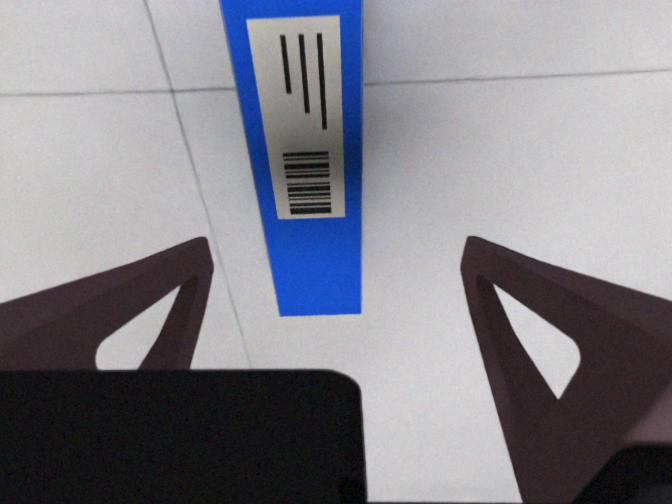

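Emit:
move(arm1={"target":[-1.826,0,0.80,0,0.7071,-0.7071,0],"speed":0.2}, arm4={"target":[1.982,0,0.80,0,0.7071,-0.7071,0],"speed":0.2}, arm3={"target":[-0.198,-0.363,0.80,0,1,0,0],"speed":0.2}, cameras=[])

Emit:
move(arm1={"target":[-1.826,0,0.748,0,0.7071,-0.7071,0],"speed":0.15}, arm4={"target":[1.982,0,0.748,0,0.7071,-0.7071,0],"speed":0.15}, arm3={"target":[-0.198,-0.363,0.748,0,1,0,0],"speed":0.15}, cameras=[])

Emit:
move(arm1={"joints":{"gripper_m":0.03}}, arm4={"joints":{"gripper_m":0.03}}, arm3={"joints":{"gripper_m":0.03}}, cameras=[])

Emit:
move(arm1={"target":[-1.83,-0.01,0.88,0,0.7071,-0.7071,0],"speed":0.25}, arm4={"target":[1.985,-0.01,0.88,0,0.7071,-0.7071,0],"speed":0.25}, arm3={"target":[-0.185,-0.365,0.88,0,1,0,0],"speed":0.25}, cameras=[])

Emit:
move(arm1={"target":[-1.982,-0.288,0.94,0,0.7071,-0.7071,0],"speed":0.35}, arm4={"target":[1.848,-0.289,0.94,0,0.7071,-0.7071,0],"speed":0.35}, arm3={"target":[0.1,-0.479,0.94,0,1,0,0],"speed":0.35}, cameras=[])

Emit:
move(arm1={"joints":{"joint1_rad":-1.55,"joint6_rad":-0.04}}, arm4={"joints":{"joint1_rad":-1.88,"joint6_rad":0}}, arm3={"joints":{"joint1_rad":2.135,"joint6_rad":-0.166}}, cameras=[])

Emit:
move(arm1={"target":[-2.417,-1.234,0.89,0,0.8216,0.5701,0],"speed":0.3}, arm4={"target":[2.114,-1.182,0.89,0,0.454,0.891,0],"speed":0.3}, arm3={"target":[0.405,-1.289,0.89,0,0.6626,0.749,0],"speed":0.3}, cameras=["arm1_cam_wrist","arm3_cam_wrist","arm4_cam_wrist","cam_arm1","cam_arm3","cam_arm4"])

Scene clock: 346.97 s.
Joint torques (N m): arm1=[1.49 -20.48 8.28 0.76 -0.1 -0.08] | arm2=[0.67 -11.05 7.73 0.38 0.03 -0.18] | arm3=[-1.67 -23.88 9.43 0.58 -0.3 0.13] | arm4=[1.67 -17.9 10.13 0.73 -0.03 0.09] | arm5=[-0.44 -7.18 6.54 -0.14 -0.07 0.05] | arm6=[-0.09 -8.23 7.68 -0.16 -0.03 -0.02] | arm7=[-0.73 -7.77 9.57 -0.23 0 0.2] | arm8=[1.55 -9.05 9.24 -0.62 -0.05 -0.06]
Heat: arm1: hottest joint3_rad 40 °C; arm2: hottest joint3_rad 39 °C; arm3: hottest joint3_rad 35 °C; arm4: hottest joint3_rad 48 °C; arm5: hottest joint3_rad 39 °C; arm6: hottest joint3_rad 37 °C; arm7: hottest joint3_rad 45 °C; arm8: hottest joint3_rad 40 °C.
move: arm1 off_target; arm3 done; arm4 off_target
Joint velocities: within noise
arm1.joint_positions: joint1_rad=+1.495 joint2_rad=+2.246 joint3_rad=+2.014 joint4_rad=-1.327 joint5_rad=-0.005 joint6_rad=-0.486 gripper_m=+0.09014
arm1.joint_status: not commanded
arm1.hand: x=-1.8233 y=-0.0031 z=+0.8108 quat_wxyz=(-0.002, +0.703, -0.712, +0.001) (m; scene frame)
arm1.hand_target: x=-1.8261 y=-0.0001 z=+0.8000 quat_wxyz=(+0.000, +0.707, -0.707, +0.000) (m; scene frame)
arm1.hand_status: off_target (0.012 m and 0.8 deg from the pose sent, 0.070 m and 1.2 deg at the start)
arm2, arm5, arm6, arm7, arm8: as last shown
arm3.joint_positions: joint1_rad=+0.245 joint2_rad=+2.234 joint3_rad=+1.987 joint4_rad=-1.342 joint5_rad=-0.003 joint6_rad=-0.392 gripper_m=+0.09006
arm3.joint_status: not commanded
arm3.hand: x=-0.1949 y=-0.3713 z=+0.7974 quat_wxyz=(+0.002, +1.000, +0.013, +0.011) (m; scene frame)
arm3.hand_target: x=-0.1979 y=-0.3631 z=+0.8001 quat_wxyz=(+0.000, +1.000, +0.000, +0.000) (m; scene frame)
arm3.hand_status: done (0.009 m and 2.0 deg from the pose sent, 0.059 m and 2.3 deg at the start)
arm4.joint_positions: joint1_rad=+0.160 joint2_rad=+2.191 joint3_rad=+1.971 joint4_rad=-1.328 joint5_rad=+0.004 joint6_rad=-0.451 gripper_m=+0.09012
arm4.joint_status: not commanded
arm4.hand: x=+1.9886 y=-0.0056 z=+0.8144 quat_wxyz=(-0.004, +0.704, -0.710, -0.003) (m; scene frame)
arm4.hand_target: x=+1.9817 y=-0.0004 z=+0.8001 quat_wxyz=(+0.000, +0.707, -0.707, +0.000) (m; scene frame)
arm4.hand_status: off_target (0.017 m and 0.7 deg from the pose sent, 0.074 m and 1.2 deg at the start)
arm5.joint_positions: joint1_rad=+1.570 joint2_rad=+1.324 joint3_rad=+1.006 joint4_rad=-1.242 joint5_rad=+0.000 joint6_rad=-0.270 gripper_m=+0.08988
pictures: none
No camera images: "cameras" was empty.

Scene clock: 348.10 s.
Joint torques (N m): arm1=[1.61 -20.66 7.76 0.8 -0.08 -0.08] | arm2=[0.62 -11.05 7.73 0.38 0.03 -0.17] | arm3=[-1.61 -24 8.99 0.62 -0.31 0.13] | arm4=[1.26 -17.9 9.69 0.77 -0.03 0.08] | arm5=[-0.91 -7.71 6.74 -0.16 -0.1 0.05] | arm6=[-0.03 -8.18 7.69 -0.16 -0.03 -0.02] | arm7=[-0.91 -7.65 9.57 -0.28 0 0.2] | arm8=[1.73 -9.23 9.22 -0.61 -0.05 -0.07]
Heat: arm1: hottest joint3_rad 40 °C; arm2: hottest joint3_rad 39 °C; arm3: hottest joint3_rad 35 °C; arm4: hottest joint3_rad 48 °C; arm5: hottest joint3_rad 39 °C; arm6: hottest joint3_rad 36 °C; arm7: hottest joint3_rad 45 °C; arm8: hottest joint3_rad 40 °C.
move: arm1 off_target; arm3 done; arm4 off_target
Joint velocities: within noise
arm1.joint_positions: joint1_rad=+1.495 joint2_rad=+2.292 joint3_rad=+1.963 joint4_rad=-1.225 joint5_rad=-0.005 joint6_rad=-0.486 gripper_m=+0.09014
arm1.joint_status: not commanded
arm1.hand: x=-1.8220 y=-0.0015 z=+0.7618 quat_wxyz=(-0.005, +0.703, -0.712, +0.000) (m; scene frame)
arm1.hand_target: x=-1.8262 y=-0.0002 z=+0.7482 quat_wxyz=(+0.000, +0.707, -0.707, +0.000) (m; scene frame)
arm1.hand_status: off_target (0.014 m and 0.9 deg from the pose sent, 0.063 m and 0.8 deg at the start)
arm2, arm5, arm6, arm8: as last shown
arm3.joint_positions: joint1_rad=+0.245 joint2_rad=+2.276 joint3_rad=+1.931 joint4_rad=-1.237 joint5_rad=-0.003 joint6_rad=-0.392 gripper_m=+0.09006
arm3.joint_status: not commanded
arm3.hand: x=-0.1958 y=-0.3705 z=+0.7496 quat_wxyz=(+0.001, +1.000, +0.013, +0.007) (m; scene frame)
arm3.hand_target: x=-0.1979 y=-0.3631 z=+0.7481 quat_wxyz=(+0.000, +1.000, +0.000, +0.000) (m; scene frame)
arm3.hand_status: done (0.008 m and 1.7 deg from the pose sent, 0.050 m and 2.0 deg at the start)
arm4.joint_positions: joint1_rad=+0.160 joint2_rad=+2.236 joint3_rad=+1.916 joint4_rad=-1.224 joint5_rad=+0.004 joint6_rad=-0.451 gripper_m=+0.09012
arm4.joint_status: not commanded
arm4.hand: x=+1.9891 y=-0.0038 z=+0.7649 quat_wxyz=(-0.006, +0.704, -0.710, -0.003) (m; scene frame)
arm4.hand_target: x=+1.9817 y=-0.0005 z=+0.7481 quat_wxyz=(+0.000, +0.707, -0.707, +0.000) (m; scene frame)
arm4.hand_status: off_target (0.019 m and 0.9 deg from the pose sent, 0.067 m and 0.7 deg at the start)
arm7.joint_positions: joint1_rad=-1.033 joint2_rad=+1.328 joint3_rad=+1.053 joint4_rad=-1.280 joint5_rad=-0.002 joint6_rad=-0.115 gripper_m=+0.09010
arm7.joint_status: not commanded
arm7.hand: x=-0.4612 y=+0.2481 z=+0.9631 quat_wxyz=(-0.005, -0.703, -0.712, +0.005) (m; scene frame)
arm7.hand_target: x=-0.4633 y=+0.2515 z=+0.9579 quat_wxyz=(+0.004, -0.708, -0.706, -0.004) (m; scene frame)
arm7.hand_status: not commanded
pictures: none
No camera images: "cameras" was empty.

Scene clock: 348.73 s.
Joint torques (N m): arm1=[1.49 -20.31 7.87 0.77 -0.05 -0.06] | arm2=[0.62 -11.05 7.73 0.38 0.03 -0.18] | arm3=[-1.67 -24.23 9.02 0.58 -0.28 0.11] | arm4=[1.26 -17.9 9.7 0.75 -0.04 0.08] | arm5=[-0.91 -7.24 6.63 -0.21 -0.06 0.06] | arm6=[-0.03 -8.06 7.71 -0.16 -0.03 -0.02] | arm7=[-0.85 -7.71 9.54 -0.25 0 0.21] | arm8=[1.61 -9 9.29 -0.59 -0.05 -0.07]
Heat: arm1: hottest joint3_rad 40 °C; arm2: hottest joint3_rad 39 °C; arm3: hottest joint2_rad 35 °C; arm4: hottest joint3_rad 48 °C; arm5: hottest joint3_rad 39 °C; arm6: hottest joint3_rad 36 °C; arm7: hottest joint3_rad 45 °C; arm8: hottest joint3_rad 40 °C.
move: arm1 off_target; arm3 off_target; arm4 off_target
Joint velocities: within noise
arm1.joint_positions: joint1_rad=+1.495 joint2_rad=+2.292 joint3_rad=+1.963 joint4_rad=-1.224 joint5_rad=-0.005 joint6_rad=-0.487 gripper_m=+0.05931
arm1.joint_status: gripper_m off_target (ended at +0.05933, target +0.03000)
arm1.hand: x=-1.8220 y=-0.0014 z=+0.7618 quat_wxyz=(-0.005, +0.703, -0.711, +0.000) (m; scene frame)
arm1.hand_target: x=-1.8262 y=-0.0002 z=+0.7482 quat_wxyz=(+0.000, +0.707, -0.707, +0.000) (m; scene frame)
arm1.hand_status: not commanded
arm2, arm5, arm6, arm7, arm8: as last shown
arm3.joint_positions: joint1_rad=+0.245 joint2_rad=+2.276 joint3_rad=+1.931 joint4_rad=-1.237 joint5_rad=-0.004 joint6_rad=-0.391 gripper_m=+0.05859
arm3.joint_status: gripper_m off_target (ended at +0.05862, target +0.03000)
arm3.hand: x=-0.1960 y=-0.3706 z=+0.7495 quat_wxyz=(+0.001, +1.000, +0.013, +0.007) (m; scene frame)
arm3.hand_target: x=-0.1980 y=-0.3631 z=+0.7481 quat_wxyz=(+0.000, +1.000, +0.000, +0.000) (m; scene frame)
arm3.hand_status: not commanded
arm4.joint_positions: joint1_rad=+0.160 joint2_rad=+2.236 joint3_rad=+1.916 joint4_rad=-1.223 joint5_rad=+0.005 joint6_rad=-0.451 gripper_m=+0.05951
arm4.joint_status: gripper_m off_target (ended at +0.05954, target +0.03000)
arm4.hand: x=+1.9893 y=-0.0036 z=+0.7649 quat_wxyz=(-0.007, +0.704, -0.710, -0.003) (m; scene frame)
arm4.hand_target: x=+1.9817 y=-0.0004 z=+0.7481 quat_wxyz=(+0.000, +0.707, -0.707, +0.000) (m; scene frame)
arm4.hand_status: not commanded
pictures: none
No camera images: "cameras" was empty.

Scene clock: 350.20 s.
Joint torques (N m): arm1=[1.2 -19.43 11.99 -0.18 -0.04 -0.09] | arm2=[0.62 -11.05 7.72 0.38 0.03 -0.18] | arm3=[-1.96 -25.11 13.83 -0.49 -0.26 0.06] | arm4=[0.44 -18.2 14.19 -0.25 -0.05 0] | arm5=[-0.97 -7.59 6.61 -0.27 -0.09 0.04] | arm6=[-0.03 -8.18 7.69 -0.17 -0.03 -0.02] | arm7=[-0.91 -7.77 9.51 -0.28 -0.01 0.21] | arm8=[1.79 -9.05 9.25 -0.57 -0.06 -0.07]
Heat: arm1: hottest joint3_rad 40 °C; arm2: hottest joint3_rad 39 °C; arm3: hottest joint2_rad 35 °C; arm4: hottest joint3_rad 48 °C; arm5: hottest joint3_rad 39 °C; arm6: hottest joint3_rad 36 °C; arm7: hottest joint3_rad 45 °C; arm8: hottest joint3_rad 40 °C.
move: arm1 off_target; arm3 off_target; arm4 off_target
Joint velocities: within noise
arm1.joint_positions: joint1_rad=+1.495 joint2_rad=+2.158 joint3_rad=+2.035 joint4_rad=-1.452 joint5_rad=-0.005 joint6_rad=-0.489 gripper_m=+0.05931
arm1.joint_status: not commanded
arm1.hand: x=-1.8330 y=-0.0197 z=+0.8764 quat_wxyz=(+0.005, +0.704, -0.711, +0.003) (m; scene frame)
arm1.hand_target: x=-1.8302 y=-0.0103 z=+0.8800 quat_wxyz=(-0.001, +0.707, -0.707, +0.000) (m; scene frame)
arm1.hand_status: off_target (0.011 m and 0.9 deg from the pose sent, 0.119 m and 0.9 deg at the start)
arm2, arm5, arm6, arm7, arm8: as last shown
arm3.joint_positions: joint1_rad=+0.245 joint2_rad=+2.161 joint3_rad=+1.996 joint4_rad=-1.462 joint5_rad=-0.004 joint6_rad=-0.391 gripper_m=+0.05859
arm3.joint_status: not commanded
arm3.hand: x=-0.1741 y=-0.3795 z=+0.8486 quat_wxyz=(+0.009, +0.999, +0.013, +0.028) (m; scene frame)
arm3.hand_target: x=-0.1834 y=-0.3654 z=+0.8802 quat_wxyz=(+0.000, +1.000, +0.000, +0.000) (m; scene frame)
arm3.hand_status: off_target (0.036 m and 3.7 deg from the pose sent, 0.131 m and 1.7 deg at the start; pose on its path clipped on 4 of 44 steps)
arm4.joint_positions: joint1_rad=+0.160 joint2_rad=+2.131 joint3_rad=+2.015 joint4_rad=-1.466 joint5_rad=+0.005 joint6_rad=-0.451 gripper_m=+0.05951
arm4.joint_status: not commanded
arm4.hand: x=+1.9811 y=-0.0216 z=+0.8697 quat_wxyz=(+0.012, +0.704, -0.710, +0.003) (m; scene frame)
arm4.hand_target: x=+1.9846 y=-0.0105 z=+0.8802 quat_wxyz=(+0.000, +0.707, -0.707, +0.000) (m; scene frame)
arm4.hand_status: off_target (0.016 m and 1.5 deg from the pose sent, 0.115 m and 1.0 deg at the start)
pictures: none
No camera images: "cameras" was empty.

Scene clock: 352.03 s.
Joint torques (N m): arm1=[1.44 -8.06 7.75 -0.18 -0.03 -0.05] | arm2=[0.67 -11.05 7.73 0.36 0.03 -0.17] | arm3=[-1.96 -12.04 9.16 -0.34 -0.28 0.05] | arm4=[0.5 -7.94 9.54 -0.23 -0.05 0.01] | arm5=[-1.03 -7.41 6.58 -0.14 -0.11 0.01] | arm6=[-0.03 -8.18 7.69 -0.16 -0.03 -0.02] | arm7=[-0.91 -7.53 9.59 -0.2 -0.01 0.21] | arm8=[1.79 -8.88 9.35 -0.57 -0.05 -0.06]
Heat: arm1: hottest joint3_rad 40 °C; arm2: hottest joint3_rad 39 °C; arm3: hottest joint3_rad 35 °C; arm4: hottest joint3_rad 48 °C; arm5: hottest joint3_rad 39 °C; arm6: hottest joint3_rad 36 °C; arm7: hottest joint3_rad 45 °C; arm8: hottest joint3_rad 40 °C.
move: arm1 done; arm3 done; arm4 done
Joint velocities: within noise
arm1.joint_positions: joint1_rad=+1.495 joint2_rad=+1.299 joint3_rad=+1.070 joint4_rad=-1.310 joint5_rad=-0.005 joint6_rad=-0.489 gripper_m=+0.05931
arm1.joint_status: not commanded
arm1.hand: x=-1.9775 y=-0.2835 z=+0.9442 quat_wxyz=(-0.012, +0.704, -0.710, -0.002) (m; scene frame)
arm1.hand_target: x=-1.9819 y=-0.2879 z=+0.9401 quat_wxyz=(+0.000, +0.707, -0.707, +0.000) (m; scene frame)
arm1.hand_status: done (0.008 m and 1.5 deg from the pose sent, 0.313 m and 0.9 deg at the start)
arm2, arm5, arm6, arm7, arm8: as last shown
arm3.joint_positions: joint1_rad=+0.244 joint2_rad=+1.313 joint3_rad=+1.090 joint4_rad=-1.348 joint5_rad=-0.004 joint6_rad=-0.391 gripper_m=+0.05859
arm3.joint_status: not commanded
arm3.hand: x=+0.0950 y=-0.4828 z=+0.9340 quat_wxyz=(-0.001, +1.000, +0.012, +0.002) (m; scene frame)
arm3.hand_target: x=+0.1000 y=-0.4792 z=+0.9398 quat_wxyz=(+0.000, +1.000, +0.000, +0.000) (m; scene frame)
arm3.hand_status: done (0.009 m and 1.4 deg from the pose sent, 0.306 m and 3.7 deg at the start)
arm4.joint_positions: joint1_rad=+0.160 joint2_rad=+1.288 joint3_rad=+1.090 joint4_rad=-1.345 joint5_rad=+0.005 joint6_rad=-0.451 gripper_m=+0.05951
arm4.joint_status: not commanded
arm4.hand: x=+1.8516 y=-0.2849 z=+0.9411 quat_wxyz=(-0.007, +0.704, -0.710, -0.003) (m; scene frame)
arm4.hand_target: x=+1.8480 y=-0.2889 z=+0.9399 quat_wxyz=(+0.000, +0.707, -0.707, +0.000) (m; scene frame)
arm4.hand_status: done (0.006 m and 0.9 deg from the pose sent, 0.307 m and 1.5 deg at the start)
pictures: none
No camera images: "cameras" was empty.

Scene clock: 355.03 s.
Joint torques (N m): arm1=[1.49 -7.77 7.91 -0.12 0.01 0.06] | arm2=[0.67 -11.05 7.73 0.38 0.03 -0.18] | arm3=[-0.67 -12.1 9.16 -0.35 -0.09 0.13] | arm4=[0.32 -7.77 9.59 -0.2 -0.11 0.1] | arm5=[-1.03 -7.65 6.72 -0.09 -0.1 0.04] | arm6=[-0.03 -8.18 7.71 -0.16 -0.03 -0.02] | arm7=[-0.91 -7.77 9.52 -0.21 0 0.2] | arm8=[1.61 -9 9.29 -0.55 -0.05 -0.07]
Heat: arm1: hottest joint3_rad 40 °C; arm2: hottest joint3_rad 39 °C; arm3: hottest joint3_rad 35 °C; arm4: hottest joint3_rad 47 °C; arm5: hottest joint3_rad 39 °C; arm6: hottest joint3_rad 36 °C; arm7: hottest joint3_rad 45 °C; arm8: hottest joint3_rad 40 °C.
move: arm1 done; arm3 done; arm4 done
Joint velocities: within noise
arm1.joint_positions: joint1_rad=-1.554 joint2_rad=+1.299 joint3_rad=+1.070 joint4_rad=-1.310 joint5_rad=-0.006 joint6_rad=-0.046 gripper_m=+0.05922
arm1.joint_status: all done
arm1.hand: x=-2.2959 y=-0.9398 z=+0.9499 quat_wxyz=(-0.016, -0.822, -0.569, +0.013) (m; scene frame)
arm1.hand_target: x=-2.2920 y=-0.9351 z=+0.9457 quat_wxyz=(-0.010, -0.823, -0.568, +0.003) (m; scene frame)
arm1.hand_status: not commanded
arm2, arm5, arm6, arm7, arm8: as last shown
arm3.joint_positions: joint1_rad=+2.136 joint2_rad=+1.313 joint3_rad=+1.090 joint4_rad=-1.348 joint5_rad=-0.009 joint6_rad=-0.182 gripper_m=+0.05868
arm3.joint_status: all done
arm3.hand: x=+0.4189 y=-0.9759 z=+0.9329 quat_wxyz=(+0.003, +0.657, +0.754, +0.007) (m; scene frame)
arm3.hand_target: x=+0.4185 y=-0.9726 z=+0.9387 quat_wxyz=(+0.004, +0.664, +0.748, +0.005) (m; scene frame)
arm3.hand_status: not commanded
arm4.joint_positions: joint1_rad=-1.886 joint2_rad=+1.288 joint3_rad=+1.090 joint4_rad=-1.345 joint5_rad=+0.008 joint6_rad=-0.006 gripper_m=+0.05961
arm4.joint_status: all done
arm4.hand: x=+1.9041 y=-0.9024 z=+0.9465 quat_wxyz=(-0.008, -0.447, -0.894, +0.017) (m; scene frame)
arm4.hand_target: x=+1.9031 y=-0.8968 z=+0.9453 quat_wxyz=(-0.002, -0.447, -0.894, +0.013) (m; scene frame)
arm4.hand_status: not commanded
pictures: none
No camera images: "cameras" was empty.

Scene clock: 357.77 s.
Joint torques (N m): arm1=[2.14 -19.25 12.66 -0.1 0.18 0.08] | arm2=[0.62 -11.05 7.73 0.38 0.03 -0.17] | arm3=[-0.26 -23.3 14.39 -0.34 0.02 0.14] | arm4=[-0.56 -18.49 15.01 -0.25 -0.15 0.12] | arm5=[-1.14 -7.53 6.53 -0.12 -0.11 0.03] | arm6=[-0.09 -8.18 7.71 -0.17 -0.03 -0.02] | arm7=[-0.79 -7.71 9.52 -0.2 0.01 0.21] | arm8=[1.49 -9.11 9.21 -0.57 -0.05 -0.06]
Heat: arm1: hottest joint3_rad 40 °C; arm2: hottest joint3_rad 39 °C; arm3: hottest joint3_rad 35 °C; arm4: hottest joint3_rad 48 °C; arm5: hottest joint3_rad 39 °C; arm6: hottest joint3_rad 36 °C; arm7: hottest joint3_rad 45 °C; arm8: hottest joint3_rad 39 °C.
move: arm1 off_target; arm3 off_target; arm4 off_target
Joint velocities: within noise
arm1.joint_positions: joint1_rad=-1.554 joint2_rad=+2.188 joint3_rad=+2.084 joint4_rad=-1.490 joint5_rad=+0.004 joint6_rad=-0.046 gripper_m=+0.05922
arm1.joint_status: not commanded
arm1.hand: x=-2.4181 y=-1.2202 z=+0.8859 quat_wxyz=(+0.003, -0.823, -0.569, -0.007) (m; scene frame)
arm1.hand_target: x=-2.4166 y=-1.2335 z=+0.8902 quat_wxyz=(-0.001, -0.821, -0.570, +0.001) (m; scene frame)
arm1.hand_status: off_target (0.014 m and 0.9 deg from the pose sent, 0.324 m and 2.4 deg at the start)
arm2.joint_positions: joint1_rad=-2.102 joint2_rad=+1.336 joint3_rad=+1.001 joint4_rad=-1.230 joint5_rad=+0.001 joint6_rad=+0.395 gripper_m=+0.08992
arm2.joint_status: not commanded
arm2.hand: x=-0.5175 y=-0.4900 z=+0.9406 quat_wxyz=(-0.003, -0.008, -1.000, -0.001) (m; scene frame)
arm2.hand_target: x=-0.5201 y=-0.4890 z=+0.9400 quat_wxyz=(+0.000, +0.000, -1.000, +0.000) (m; scene frame)
arm2.hand_status: not commanded
arm3.joint_positions: joint1_rad=+2.136 joint2_rad=+2.164 joint3_rad=+2.073 joint4_rad=-1.510 joint5_rad=+0.001 joint6_rad=-0.180 gripper_m=+0.05868
arm3.joint_status: not commanded
arm3.hand: x=+0.4040 y=-1.2743 z=+0.8736 quat_wxyz=(-0.010, +0.658, +0.753, +0.016) (m; scene frame)
arm3.hand_target: x=+0.4052 y=-1.2880 z=+0.8900 quat_wxyz=(+0.001, +0.663, +0.749, +0.000) (m; scene frame)
arm3.hand_status: off_target (0.022 m and 2.3 deg from the pose sent, 0.316 m and 1.2 deg at the start)
arm4.joint_positions: joint1_rad=-1.886 joint2_rad=+2.292 joint3_rad=+2.318 joint4_rad=-1.613 joint5_rad=-0.013 joint6_rad=-0.001 gripper_m=+0.05960
arm4.joint_status: not commanded
arm4.hand: x=+2.1072 y=-1.1728 z=+0.8885 quat_wxyz=(+0.007, -0.450, -0.893, -0.002) (m; scene frame)
arm4.hand_target: x=+2.1136 y=-1.1814 z=+0.8898 quat_wxyz=(-0.001, -0.454, -0.891, +0.000) (m; scene frame)
arm4.hand_status: off_target (0.012 m and 1.0 deg from the pose sent, 0.354 m and 2.3 deg at the start)
arm5.joint_positions: joint1_rad=+1.570 joint2_rad=+1.324 joint3_rad=+1.006 joint4_rad=-1.242 joint5_rad=+0.000 joint6_rad=-0.270 gripper_m=+0.08988
arm5.joint_status: not commanded
arm5.hand: x=+2.0704 y=+0.2950 z=+0.9370 quat_wxyz=(+0.002, +0.704, +0.710, -0.001) (m; scene frame)
arm5.hand_target: x=+2.0710 y=+0.2970 z=+0.9399 quat_wxyz=(+0.000, +0.707, +0.707, +0.000) (m; scene frame)
arm5.hand_status: not commanded
arm6.joint_positions: joint1_rad=-1.210 joint2_rad=+1.375 joint3_rad=+0.961 joint4_rad=-1.168 joint5_rad=+0.001 joint6_rad=-0.256 gripper_m=+0.08989
arm6.joint_status: not commanded
arm6.hand: x=+0.7580 y=+0.2785 z=+0.9331 quat_wxyz=(+0.003, -0.707, -0.707, -0.004) (m; scene frame)
arm6.hand_target: x=+0.7610 y=+0.2790 z=+0.9399 quat_wxyz=(+0.000, -0.707, -0.707, +0.000) (m; scene frame)
arm6.hand_status: not commanded
arm7: as last shown
arm8.joint_positions: joint1_rad=+0.358 joint2_rad=+1.311 joint3_rad=+1.086 joint4_rad=-1.334 joint5_rad=-0.001 joint6_rad=-0.247 gripper_m=+0.08993
arm8.joint_status: not commanded
arm8.hand: x=-1.7511 y=+0.3012 z=+0.9406 quat_wxyz=(-0.004, -0.708, -0.707, +0.005) (m; scene frame)
arm8.hand_target: x=-1.7510 y=+0.3059 z=+0.9400 quat_wxyz=(+0.000, -0.707, -0.707, +0.000) (m; scene frame)
arm8.hand_status: not commanded
pictures: arm1_cam_wrist, arm3_cam_wrist, arm4_cam_wrist, cam_arm1, cam_arm3, cam_arm4
camera_calibration:
arm1_cam_wrist: T_world_to_cam=[[-0.929802, 0.367962, -0.00852446, -1.79074], [0.293274, 0.75467, 0.58691, 1.11475], [0.222394, 0.54321, -0.809607, 2.04444], [0, 0, 0, 1]] pos_world=[-2.44663, -1.2929, 0.985667]
arm3_cam_wrist: T_world_to_cam=[[-0.991524, -0.129919, -0.00130296, 0.235009], [-0.103673, 0.785095, 0.610637, 0.514765], [-0.0783103, 0.605597, -0.791909, 1.61919], [0, 0, 0, 1]] pos_world=[0.413183, -1.35418, 0.968221]
arm4_cam_wrist: T_world_to_cam=[[-0.795232, -0.606146, 0.0138939, 0.949905], [-0.481415, 0.64519, 0.59327, 1.2487], [-0.368573, 0.465098, -0.804884, 2.16211], [0, 0, 0, 1]] pos_world=[2.15343, -1.23547, 0.986235]

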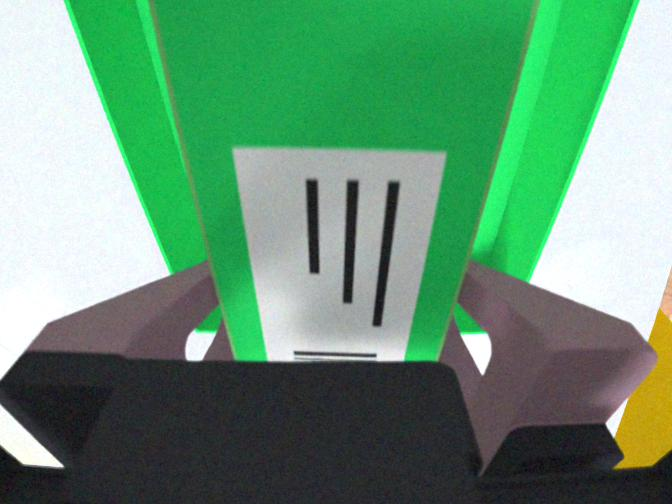

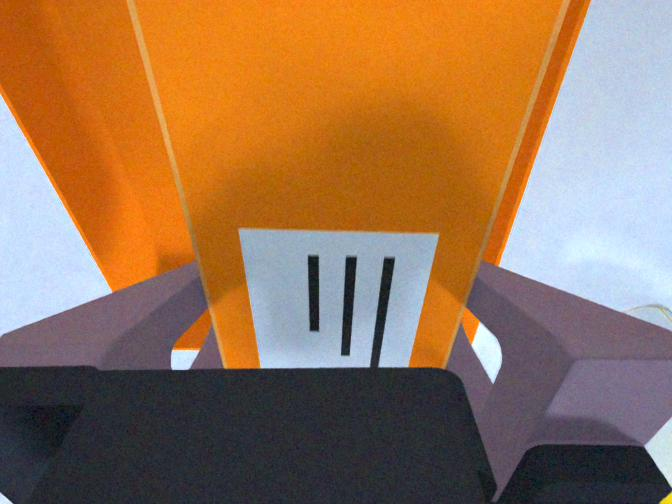

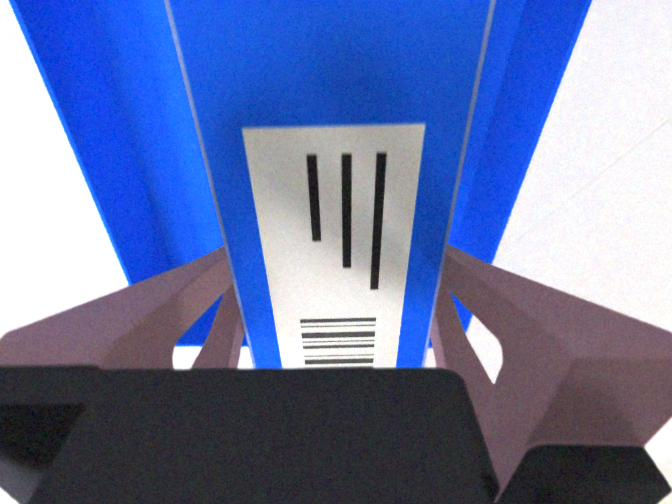

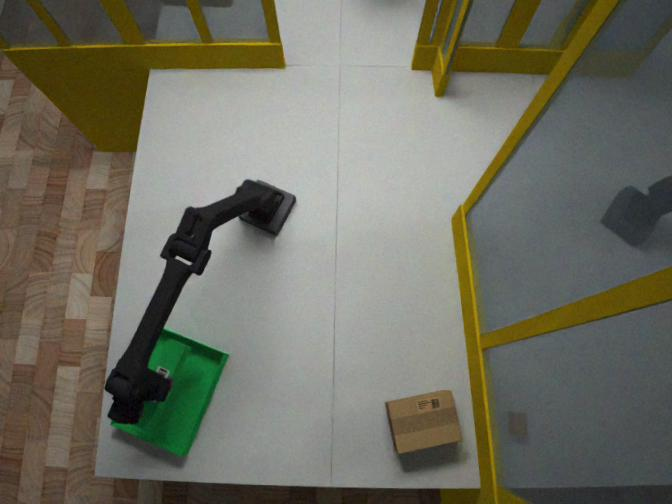

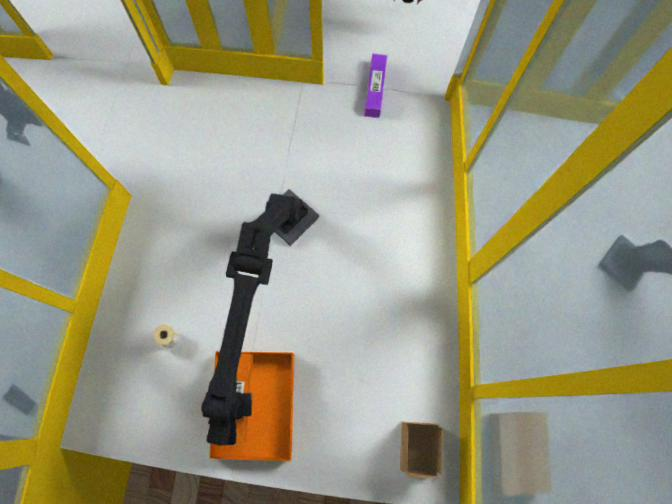

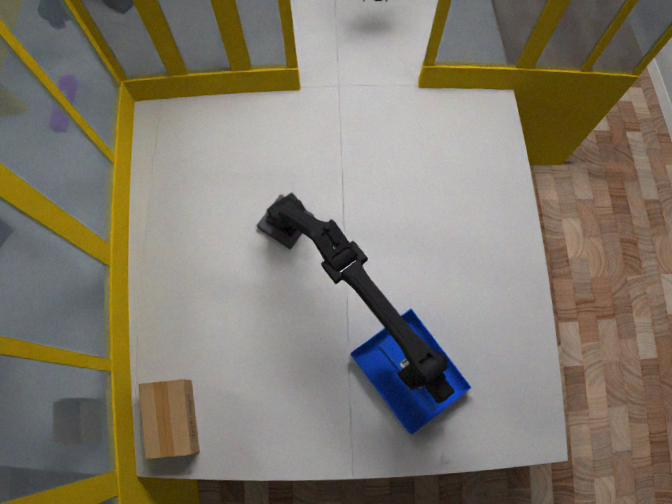

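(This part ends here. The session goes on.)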